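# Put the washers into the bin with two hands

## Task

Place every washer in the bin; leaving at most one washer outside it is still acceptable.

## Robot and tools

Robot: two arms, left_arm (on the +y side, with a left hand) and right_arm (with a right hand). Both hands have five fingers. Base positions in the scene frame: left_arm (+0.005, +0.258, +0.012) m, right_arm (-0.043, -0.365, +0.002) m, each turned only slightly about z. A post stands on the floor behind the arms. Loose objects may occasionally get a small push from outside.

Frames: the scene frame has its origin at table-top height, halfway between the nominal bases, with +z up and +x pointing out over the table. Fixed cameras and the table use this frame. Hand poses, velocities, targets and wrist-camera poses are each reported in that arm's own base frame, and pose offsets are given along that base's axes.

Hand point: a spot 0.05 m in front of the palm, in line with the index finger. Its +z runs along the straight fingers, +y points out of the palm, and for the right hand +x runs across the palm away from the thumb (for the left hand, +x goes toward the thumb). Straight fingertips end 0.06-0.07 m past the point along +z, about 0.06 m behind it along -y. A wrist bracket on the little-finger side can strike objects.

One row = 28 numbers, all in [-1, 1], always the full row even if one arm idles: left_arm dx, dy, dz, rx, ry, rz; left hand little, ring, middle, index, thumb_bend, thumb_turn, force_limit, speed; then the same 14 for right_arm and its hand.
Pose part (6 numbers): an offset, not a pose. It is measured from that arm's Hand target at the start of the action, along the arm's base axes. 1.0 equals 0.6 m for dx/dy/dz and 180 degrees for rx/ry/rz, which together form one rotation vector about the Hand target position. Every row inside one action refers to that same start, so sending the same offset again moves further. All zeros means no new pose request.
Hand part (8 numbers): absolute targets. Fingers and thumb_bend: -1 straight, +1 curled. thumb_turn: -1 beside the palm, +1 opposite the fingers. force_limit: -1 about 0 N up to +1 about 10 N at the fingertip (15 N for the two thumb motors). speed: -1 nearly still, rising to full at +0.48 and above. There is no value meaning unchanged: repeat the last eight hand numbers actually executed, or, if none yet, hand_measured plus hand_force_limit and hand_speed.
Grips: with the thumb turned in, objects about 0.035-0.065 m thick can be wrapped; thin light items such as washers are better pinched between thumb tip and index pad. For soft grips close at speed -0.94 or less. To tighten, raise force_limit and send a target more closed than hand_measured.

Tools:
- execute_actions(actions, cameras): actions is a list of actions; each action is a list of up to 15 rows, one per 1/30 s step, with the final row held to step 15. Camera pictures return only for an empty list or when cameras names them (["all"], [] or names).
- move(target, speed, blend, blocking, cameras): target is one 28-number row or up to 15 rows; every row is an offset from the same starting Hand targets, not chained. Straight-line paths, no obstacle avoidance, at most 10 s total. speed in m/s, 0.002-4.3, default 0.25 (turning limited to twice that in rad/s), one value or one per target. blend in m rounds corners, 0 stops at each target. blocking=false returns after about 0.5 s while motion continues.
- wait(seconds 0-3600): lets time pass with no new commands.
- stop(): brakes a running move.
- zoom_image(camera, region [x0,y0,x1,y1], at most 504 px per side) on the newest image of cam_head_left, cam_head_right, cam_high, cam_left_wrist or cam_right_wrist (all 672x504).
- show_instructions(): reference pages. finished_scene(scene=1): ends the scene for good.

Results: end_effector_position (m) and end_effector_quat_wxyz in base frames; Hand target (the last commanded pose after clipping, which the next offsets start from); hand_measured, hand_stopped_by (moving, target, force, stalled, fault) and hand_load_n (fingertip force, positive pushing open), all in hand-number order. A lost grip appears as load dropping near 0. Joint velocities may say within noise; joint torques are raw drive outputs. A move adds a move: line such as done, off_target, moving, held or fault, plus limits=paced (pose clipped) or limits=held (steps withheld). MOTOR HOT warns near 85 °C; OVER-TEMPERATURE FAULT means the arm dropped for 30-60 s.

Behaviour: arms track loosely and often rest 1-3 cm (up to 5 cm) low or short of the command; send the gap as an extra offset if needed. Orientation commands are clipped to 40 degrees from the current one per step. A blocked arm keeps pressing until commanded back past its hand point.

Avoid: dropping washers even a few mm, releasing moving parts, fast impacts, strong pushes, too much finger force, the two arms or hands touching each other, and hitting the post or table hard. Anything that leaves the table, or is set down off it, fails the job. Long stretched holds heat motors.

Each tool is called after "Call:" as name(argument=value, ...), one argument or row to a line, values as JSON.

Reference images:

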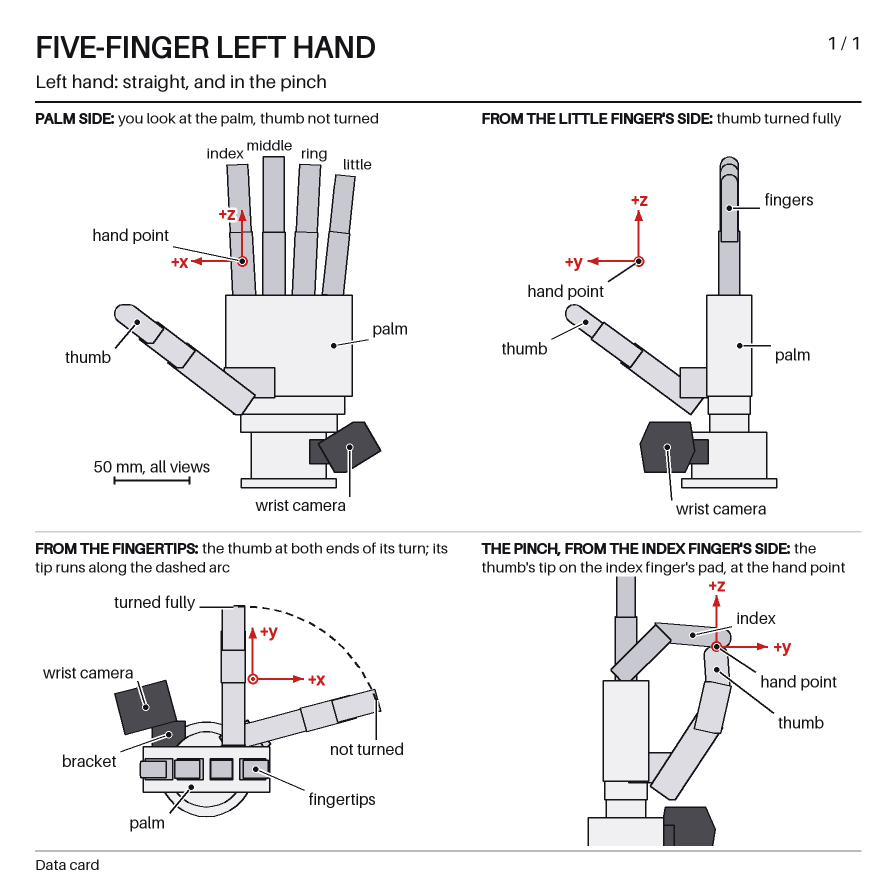

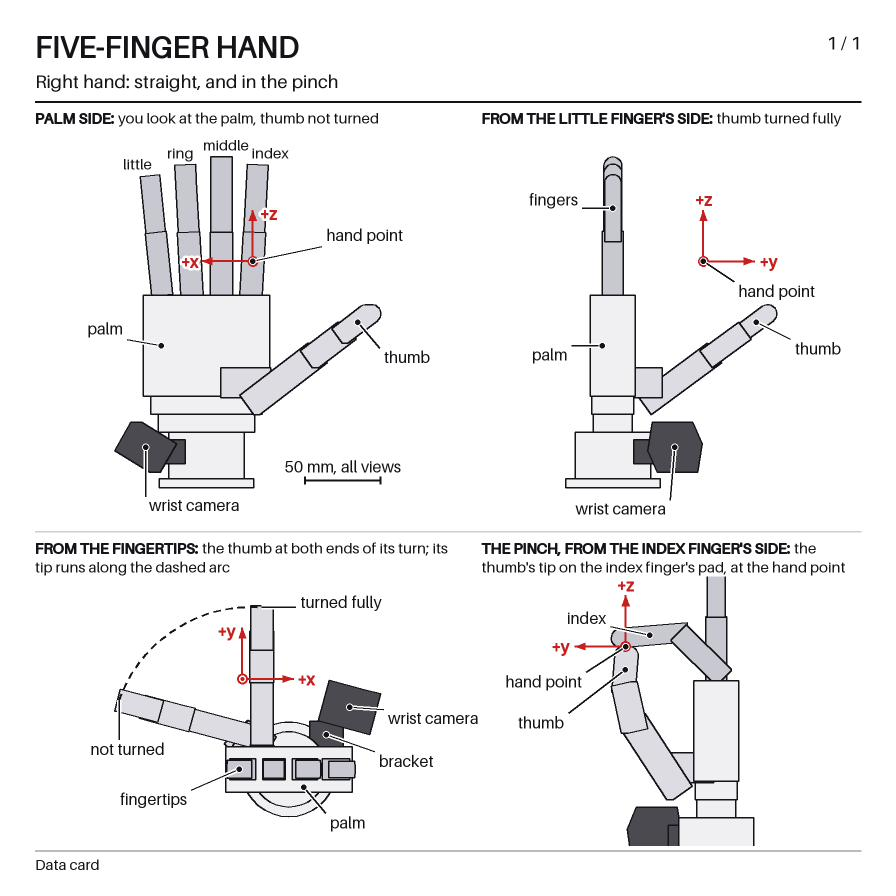

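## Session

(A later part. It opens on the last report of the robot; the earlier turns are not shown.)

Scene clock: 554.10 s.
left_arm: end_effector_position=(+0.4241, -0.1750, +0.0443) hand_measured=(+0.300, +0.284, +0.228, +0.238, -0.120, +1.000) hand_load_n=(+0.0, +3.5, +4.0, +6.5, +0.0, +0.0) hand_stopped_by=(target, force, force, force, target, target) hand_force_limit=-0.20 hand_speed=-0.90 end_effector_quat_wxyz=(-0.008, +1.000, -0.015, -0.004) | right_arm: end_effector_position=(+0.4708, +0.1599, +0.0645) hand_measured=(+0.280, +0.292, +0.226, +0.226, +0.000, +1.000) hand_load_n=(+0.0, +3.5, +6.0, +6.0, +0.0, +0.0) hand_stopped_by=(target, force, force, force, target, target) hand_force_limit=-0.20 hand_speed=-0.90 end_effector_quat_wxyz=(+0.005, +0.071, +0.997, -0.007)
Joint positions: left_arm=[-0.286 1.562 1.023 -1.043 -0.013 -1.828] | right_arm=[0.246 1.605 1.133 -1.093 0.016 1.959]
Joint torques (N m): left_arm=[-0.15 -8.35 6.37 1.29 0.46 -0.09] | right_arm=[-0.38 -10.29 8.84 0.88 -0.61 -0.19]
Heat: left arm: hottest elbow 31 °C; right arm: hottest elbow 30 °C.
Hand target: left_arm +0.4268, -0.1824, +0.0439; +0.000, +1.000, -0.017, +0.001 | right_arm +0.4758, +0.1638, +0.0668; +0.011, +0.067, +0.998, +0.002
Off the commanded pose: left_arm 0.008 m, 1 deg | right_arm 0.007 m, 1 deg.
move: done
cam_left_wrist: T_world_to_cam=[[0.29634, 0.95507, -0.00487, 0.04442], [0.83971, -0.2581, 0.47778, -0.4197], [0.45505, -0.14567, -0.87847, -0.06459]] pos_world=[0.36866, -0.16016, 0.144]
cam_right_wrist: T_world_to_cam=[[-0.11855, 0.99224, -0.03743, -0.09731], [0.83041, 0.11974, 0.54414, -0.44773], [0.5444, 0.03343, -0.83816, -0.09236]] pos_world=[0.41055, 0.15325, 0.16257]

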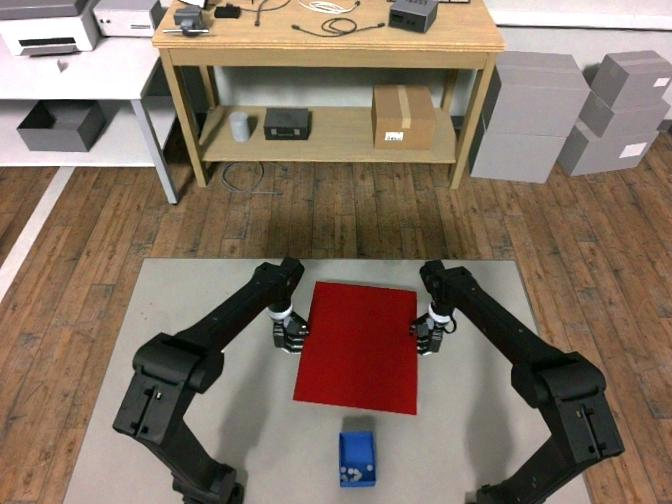

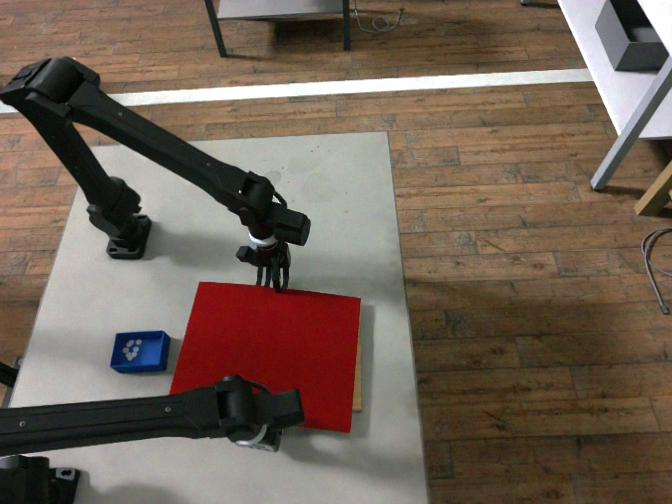

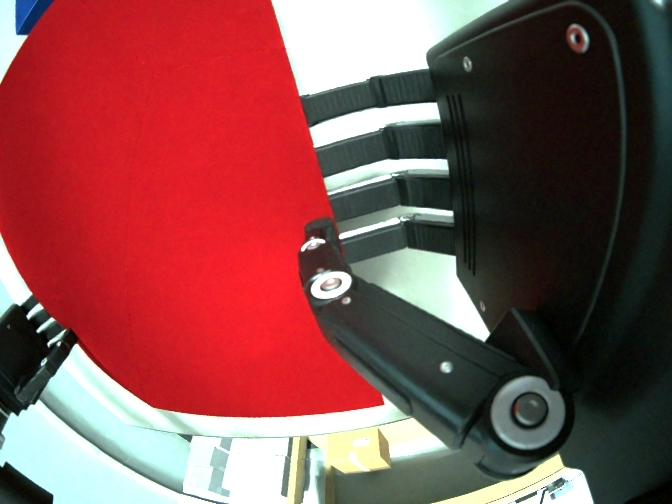

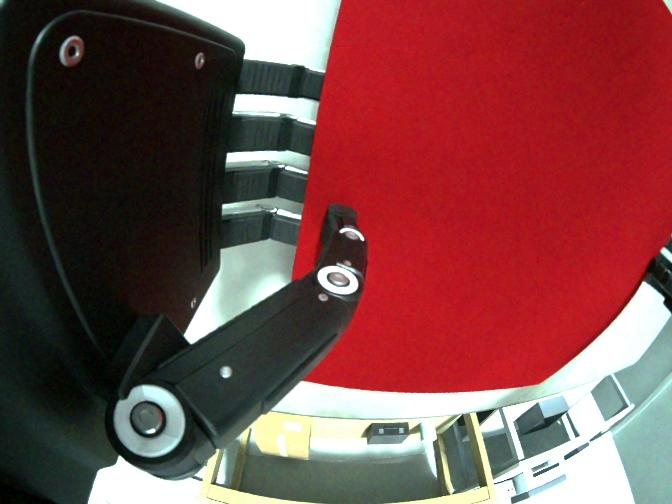

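Call:
move(
  target=[0,-0.002,-0.0500,0,0,0,0.3,0.45,0.45,0.45,-0.12,1,-0.2,-0.9,0,-0.002,-0.0580,0,0,0,0.28,0.45,0.45,0.45,0,1,-0.2,-0.9],
  speed=0.03,
  cameras=["cam_head_right","cam_high","cam_left_wrist","cam_right_wrist"],
)

Scene clock: 556.97 s.
left_arm: end_effector_position=(+0.4251, -0.1754, +0.0160) hand_measured=(+0.300, +0.284, +0.228, +0.238, -0.120, +1.000) hand_load_n=(+0.0, +3.5, +4.0, +6.5, +0.0, +0.0) hand_stopped_by=(target, force, force, force, target, target) hand_force_limit=-0.20 hand_speed=-0.90 end_effector_quat_wxyz=(-0.007, +1.000, -0.015, -0.002) | right_arm: end_effector_position=(+0.4720, +0.1598, +0.0316) hand_measured=(+0.280, +0.292, +0.226, +0.226, +0.000, +1.000) hand_load_n=(+0.0, +3.5, +6.0, +6.0, +0.0, +0.0) hand_stopped_by=(target, force, force, force, target, target) hand_force_limit=-0.20 hand_speed=-0.90 end_effector_quat_wxyz=(+0.007, +0.071, +0.997, -0.006)
Joint positions: left_arm=[-0.286 1.606 0.988 -0.961 -0.013 -1.828] | right_arm=[0.245 1.648 1.088 -1 0.015 1.957]
Joint torques (N m): left_arm=[-0.26 -8.53 5.98 1.32 0.46 -0.11] | right_arm=[-0.62 -9.82 8.12 0.99 -0.58 -0.21]
Heat: left arm: hottest elbow 31 °C; right arm: hottest elbow 30 °C.
Hand target: left_arm +0.4268, -0.1837, +0.0141; +0.000, +1.000, -0.017, +0.001 | right_arm +0.4757, +0.1626, +0.0319; +0.011, +0.067, +0.998, +0.002
Off the commanded pose: left_arm 0.009 m, 1 deg | right_arm 0.005 m, 1 deg.
move: done
cam_left_wrist: T_world_to_cam=[[0.29643, 0.95504, -0.00522, 0.04433], [0.83821, -0.25754, 0.48071, -0.40654], [0.45775, -0.14688, -0.87687, -0.09142]] pos_world=[0.36947, -0.16047, 0.1155]
cam_right_wrist: T_world_to_cam=[[-0.11874, 0.99226, -0.03637, -0.09823], [0.82761, 0.11915, 0.54851, -0.42954], [0.5486, 0.03503, -0.83535, -0.12289]] pos_world=[0.41125, 0.15295, 0.12938]

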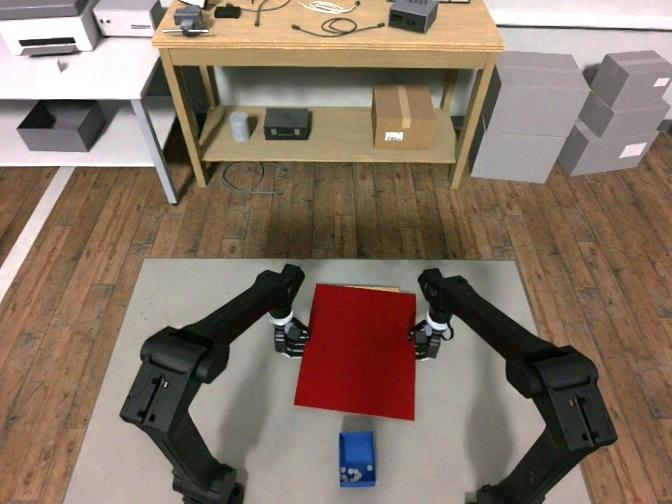

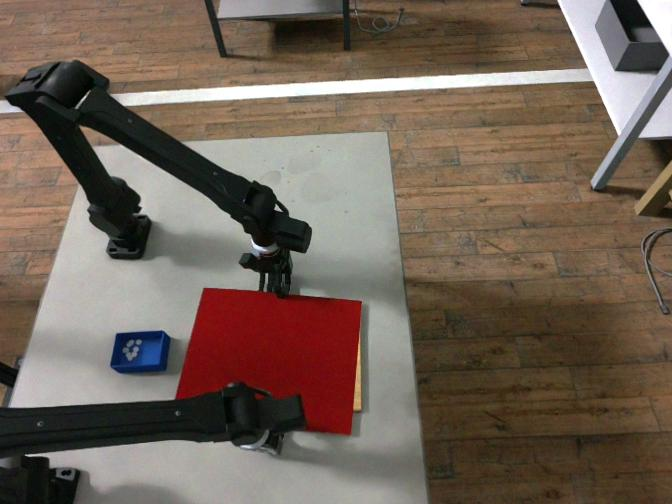

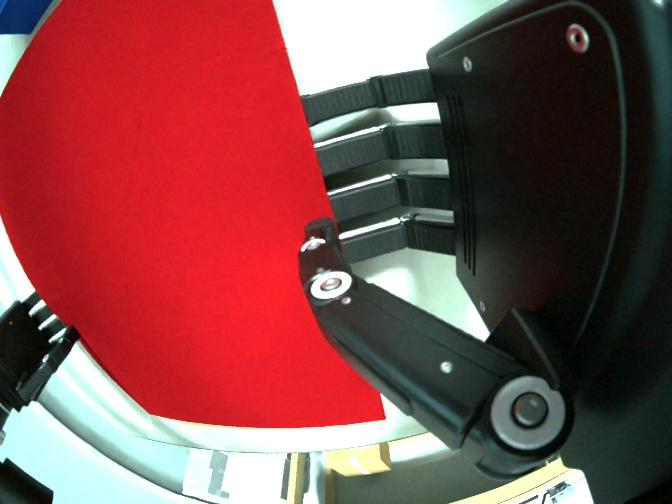

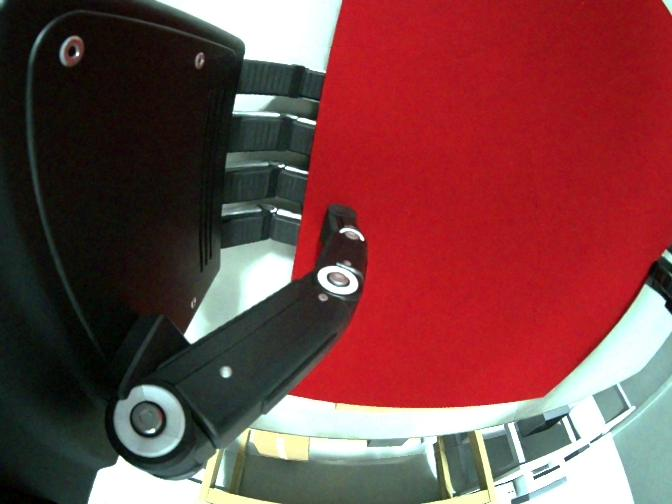

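Call:
move(
  target=[0,0,-0.0092,0,0,0,0.3,0.45,0.45,0.45,-0.12,1,-0.2,-0.9,0,0,-0.0042,0,0,0,0.28,0.45,0.45,0.45,0,1,-0.2,-0.9],
  speed=0.03,
  cameras=["cam_left_wrist","cam_right_wrist"],
)

Scene clock: 558.37 s.
left_arm: end_effector_position=(+0.4255, -0.1755, +0.0106) hand_measured=(+0.300, +0.284, +0.228, +0.238, -0.120, +1.000) hand_load_n=(+0.0, +4.0, +3.5, +6.5, +0.0, +0.0) hand_stopped_by=(target, force, force, force, target, target) hand_force_limit=-0.20 hand_speed=-0.90 end_effector_quat_wxyz=(-0.007, +1.000, -0.015, -0.002) | right_arm: end_effector_position=(+0.4728, +0.1597, +0.0305) hand_measured=(+0.280, +0.292, +0.226, +0.226, +0.000, +1.000) hand_load_n=(+0.5, +4.0, +6.0, +6.0, +0.0, +0.0) hand_stopped_by=(target, force, force, force, target, target) hand_force_limit=-0.20 hand_speed=-0.90 end_effector_quat_wxyz=(+0.009, +0.071, +0.997, -0.005)
Joint positions: left_arm=[-0.286 1.616 0.982 -0.945 -0.013 -1.828] | right_arm=[0.244 1.65 1.086 -0.993 0.015 1.956]
Joint torques (N m): left_arm=[-0.32 -8.59 5.87 1.29 0.45 -0.11] | right_arm=[0.15 -10.4 8.02 0.94 -0.58 -0.19]
Heat: left arm: hottest elbow 31 °C; right arm: hottest elbow 30 °C.
Hand target: left_arm +0.4268, -0.1836, +0.0085; +0.000, +1.000, -0.017, +0.001 | right_arm +0.4758, +0.1626, +0.0294; +0.011, +0.067, +0.998, +0.002
Off the commanded pose: left_arm 0.009 m, 1 deg | right_arm 0.004 m, 1 deg.
move: done
cam_left_wrist: T_world_to_cam=[[0.2964, 0.95505, -0.00524, 0.04436], [0.83767, -0.25733, 0.48176, -0.40402], [0.45876, -0.14718, -0.87628, -0.09675]] pos_world=[0.36967, -0.16057, 0.1101]
cam_right_wrist: T_world_to_cam=[[-0.11904, 0.99224, -0.03597, -0.09794], [0.82575, 0.11905, 0.55133, -0.4288], [0.55133, 0.03593, -0.83351, -0.12574]] pos_world=[0.41175, 0.15275, 0.12808]

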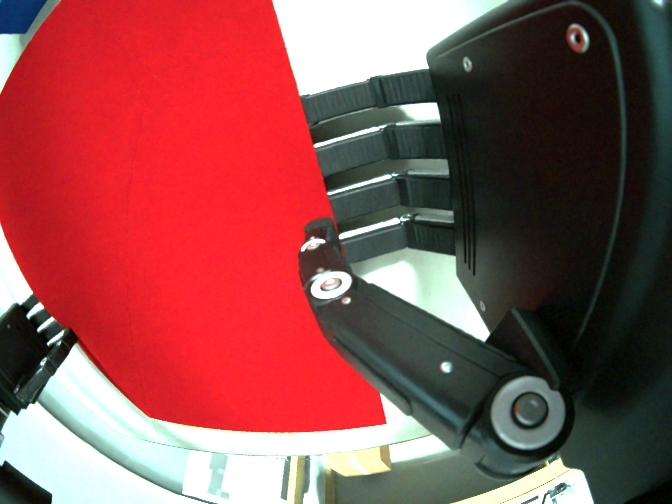

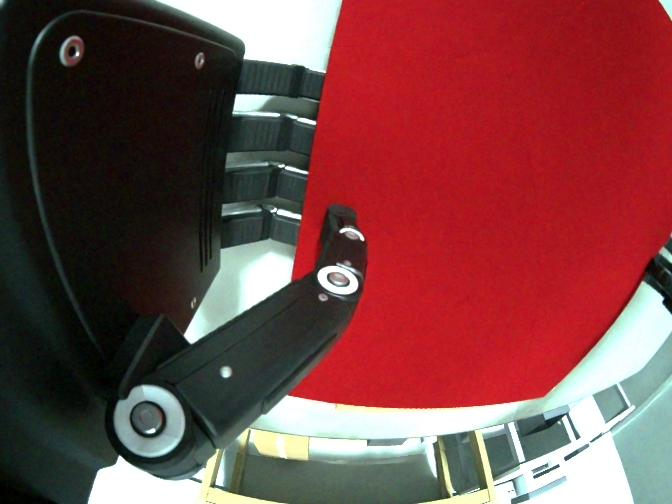

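Call:
move(
  target=[
    [0,0,0,0,0,0,0.3,0.45,0.45,0.45,-0.8,1,-0.2,-0.7,0,0,0,0,0,0,0.28,0.45,0.45,0.45,-0.8,1,-0.2,-0.7],
    [0,0,0.004,0,0,0,0.12,0.12,0.12,0.12,-0.9,1,-0.2,-0.7,0,0,0.002,0,0,0,0.12,0.12,0.12,0.12,-0.9,1,-0.2,-0.7],
  ],
  speed=0.03,
  cameras=["cam_left_wrist","cam_right_wrist"],
)

Scene clock: 563.30 s.
left_arm: end_effector_position=(+0.4263, -0.1781, +0.0117) hand_measured=(+0.120, +0.120, +0.120, +0.120, -0.900, +1.000) hand_load_n=(+0.0, -2.5, +0.0, -1.5, +0.0, +0.0) hand_stopped_by=(target, target, target, target, target, target) hand_force_limit=-0.20 hand_speed=-0.70 end_effector_quat_wxyz=(-0.001, +1.000, -0.015, +0.000) | right_arm: end_effector_position=(+0.4727, +0.1608, +0.0309) hand_measured=(+0.120, +0.120, +0.120, +0.120, -0.900, +1.000) hand_load_n=(-0.5, +0.0, -0.5, -3.0, +0.0, +0.0) hand_stopped_by=(target, target, target, target, target, target) hand_force_limit=-0.20 hand_speed=-0.70 end_effector_quat_wxyz=(+0.008, +0.071, +0.997, -0.002)
Joint positions: left_arm=[-0.286 1.615 0.982 -0.94 -0.002 -1.828] | right_arm=[0.244 1.65 1.086 -0.992 0.008 1.956]
Joint torques (N m): left_arm=[-0.26 -8.82 6.12 0.91 -0.04 -0.11] | right_arm=[-0.03 -10.46 8.35 0.69 -0.29 -0.14]
Heat: left arm: hottest elbow 31 °C; right arm: hottest shoulder 30 °C.
Hand target: left_arm +0.4267, -0.1838, +0.0108; +0.000, +1.000, -0.017, +0.000 | right_arm +0.4758, +0.1625, +0.0307; +0.011, +0.068, +0.998, +0.002
Off the commanded pose: left_arm 0.006 m, 0 deg | right_arm 0.004 m, 1 deg.
move: done
cam_left_wrist: T_world_to_cam=[[0.29634, 0.95495, -0.01617, 0.0467], [0.83655, -0.25135, 0.48683, -0.40436], [0.46083, -0.15779, -0.87335, -0.09928]] pos_world=[0.37018, -0.1619, 0.11091]
cam_right_wrist: T_world_to_cam=[[-0.11918, 0.99245, -0.02912, -0.09928], [0.82622, 0.1154, 0.5514, -0.42872], [0.55059, 0.04166, -0.83373, -0.12597]] pos_world=[0.41175, 0.15325, 0.12848]

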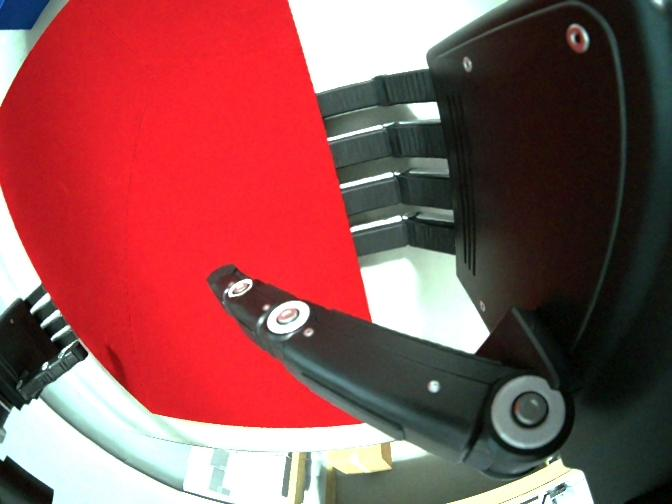

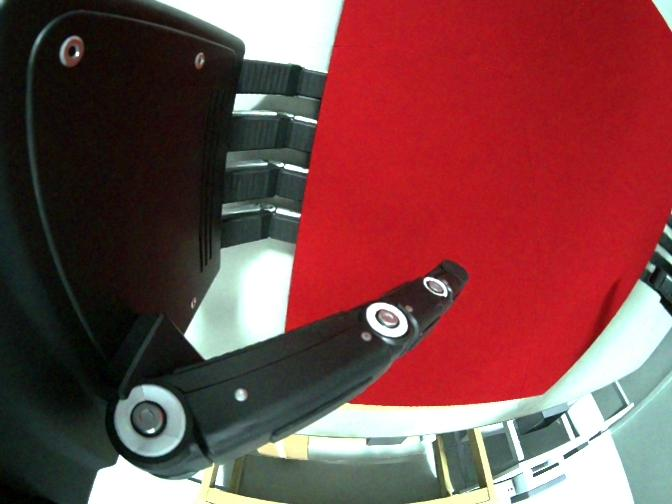

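Call:
move(
  target=[
    [0,0.17,0,0,0,0,0.12,0.12,0.12,0.12,-0.9,1,-0.2,-0.7,0,-0.17,0,0,0,0,0.12,0.12,0.12,0.12,-0.9,1,-0.2,-0.7],
    [0,0.2,0.15,0,0,0,0.12,0.12,0.12,0.12,-0.9,1,-0.2,-0.7,0,-0.2,0.15,0,0,0,0.12,0.12,0.12,0.12,-0.9,1,-0.2,-0.7],
  ],
  speed=[0.08,0.15],
  blend=[0.01,0],
  cameras=["cam_head_left","cam_head_right","cam_high","cam_left_wrist","cam_right_wrist"],
)

Scene clock: 567.47 s.
left_arm: end_effector_position=(+0.4153, -0.0677, +0.0882) hand_measured=(+0.120, +0.120, +0.120, +0.120, -0.900, +1.000) hand_load_n=(+0.0, +0.0, +0.0, +0.0, +0.0, +0.0) hand_stopped_by=(target, target, target, target, target, target) hand_force_limit=-0.20 hand_speed=-0.70 end_effector_quat_wxyz=(+0.001, +1.000, -0.018, -0.012) | right_arm: end_effector_position=(+0.4637, +0.0480, +0.1046) hand_measured=(+0.120, +0.120, +0.120, +0.120, -0.900, +1.000) hand_load_n=(+0.0, +0.0, +0.0, +0.0, +0.0, +0.0) hand_stopped_by=(target, target, target, target, target, target) hand_force_limit=-0.20 hand_speed=-0.70 end_effector_quat_wxyz=(-0.006, +0.066, +0.998, +0.002)
Joint positions: left_arm=[-0.015 1.454 1.029 -1.17 0.001 -1.55] | right_arm=[-0.019 1.526 1.153 -1.21 -0.004 1.684]
Joint torques (N m): left_arm=[1.2 -7.77 8.94 0.44 -0.15 0] | right_arm=[-0.97 -9.7 11.67 0.18 0.01 -0.17]
Heat: left arm: hottest elbow 31 °C; right arm: hottest shoulder 30 °C.
Hand target: left_arm +0.4268, -0.0638, +0.1008; +0.000, +1.000, -0.017, +0.001 | right_arm +0.4758, +0.0425, +0.1206; +0.011, +0.067, +0.998, +0.002
Off the commanded pose: left_arm 0.018 m, 1 deg | right_arm 0.021 m, 2 deg.
move: off_target (left_arm, right_arm)
cam_left_wrist: T_world_to_cam=[[0.3024, 0.95284, -0.02569, -0.05603], [0.84597, -0.25587, 0.46783, -0.40726], [0.4392, -0.16321, -0.88344, -0.00053]] pos_world=[0.36171, -0.05091, 0.18862]
cam_right_wrist: T_world_to_cam=[[-0.12929, 0.99146, -0.01711, 0.01729], [0.84018, 0.11869, 0.52916, -0.45317], [0.52667, 0.05403, -0.84835, -0.04285]] pos_world=[0.40555, 0.03896, 0.20374]

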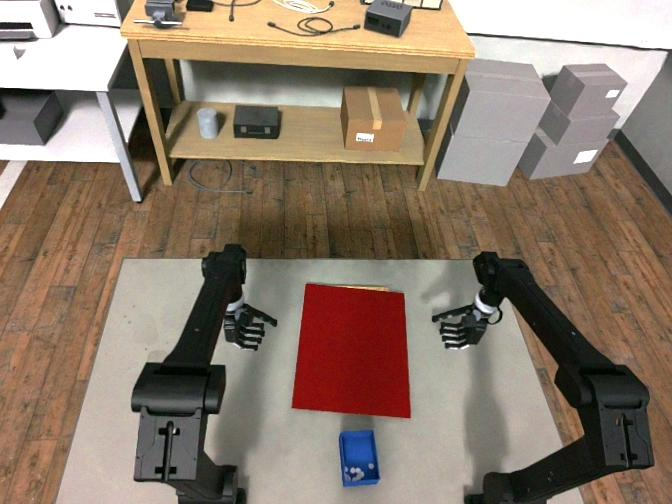

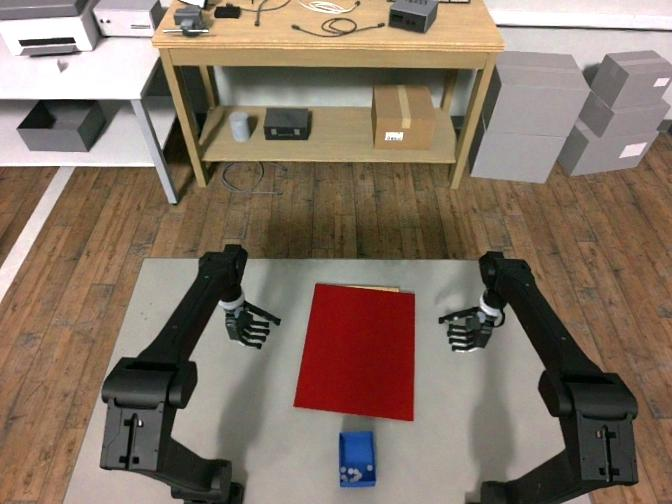

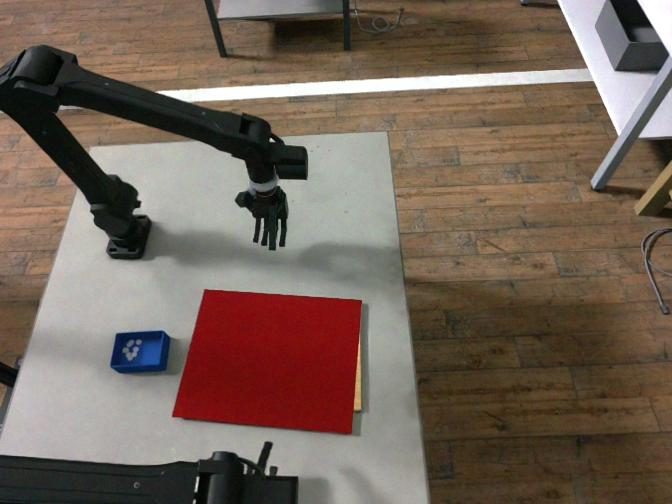

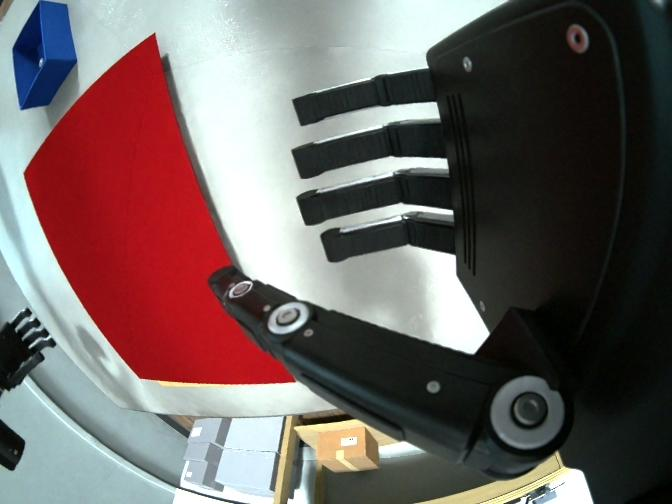

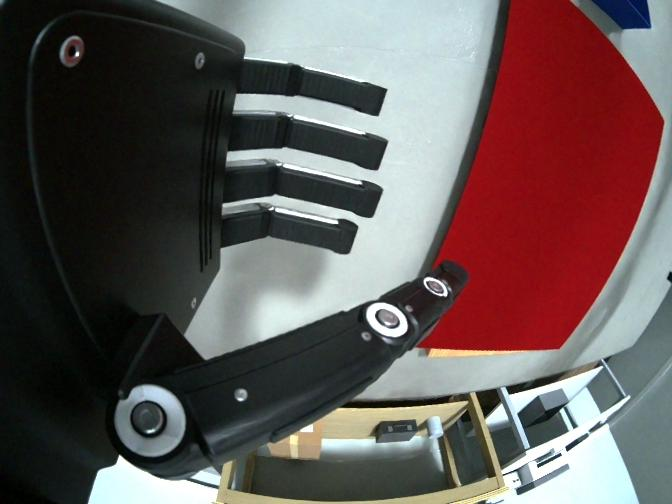

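Call:
zoom_image(
  camera="cam_head_right",
  region=[260, 270, 480, 504],
)

Call:
zoom_image(
  camera="cam_high",
  region=[100, 310, 190, 400],
)

Call:
zoom_image(
  camera="cam_head_left",
  region=[330, 420, 390, 500],
)

Scaled by 2.154 from the camera's image (finer frame: 960x720).

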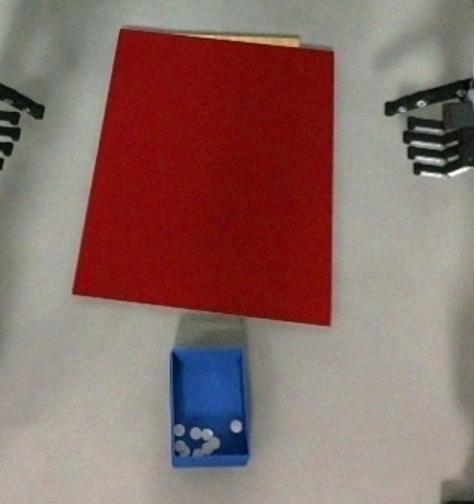

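Scaled by 5.600 from the camera's image (finer frame: 960x720).

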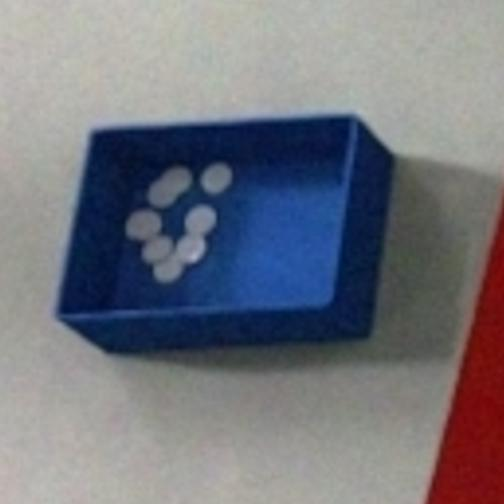

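Scaled by 6.300 from the camera's image (finer frame: 960x720).

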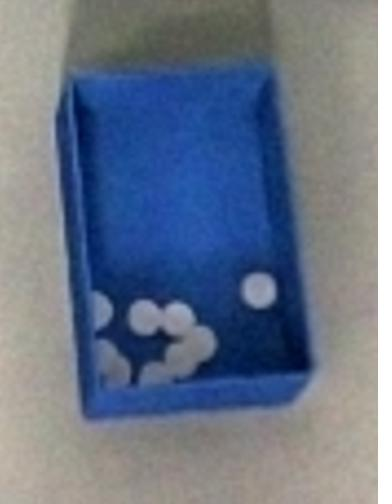

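Call:
finished_scene(
)

The scene is finished: the task was done.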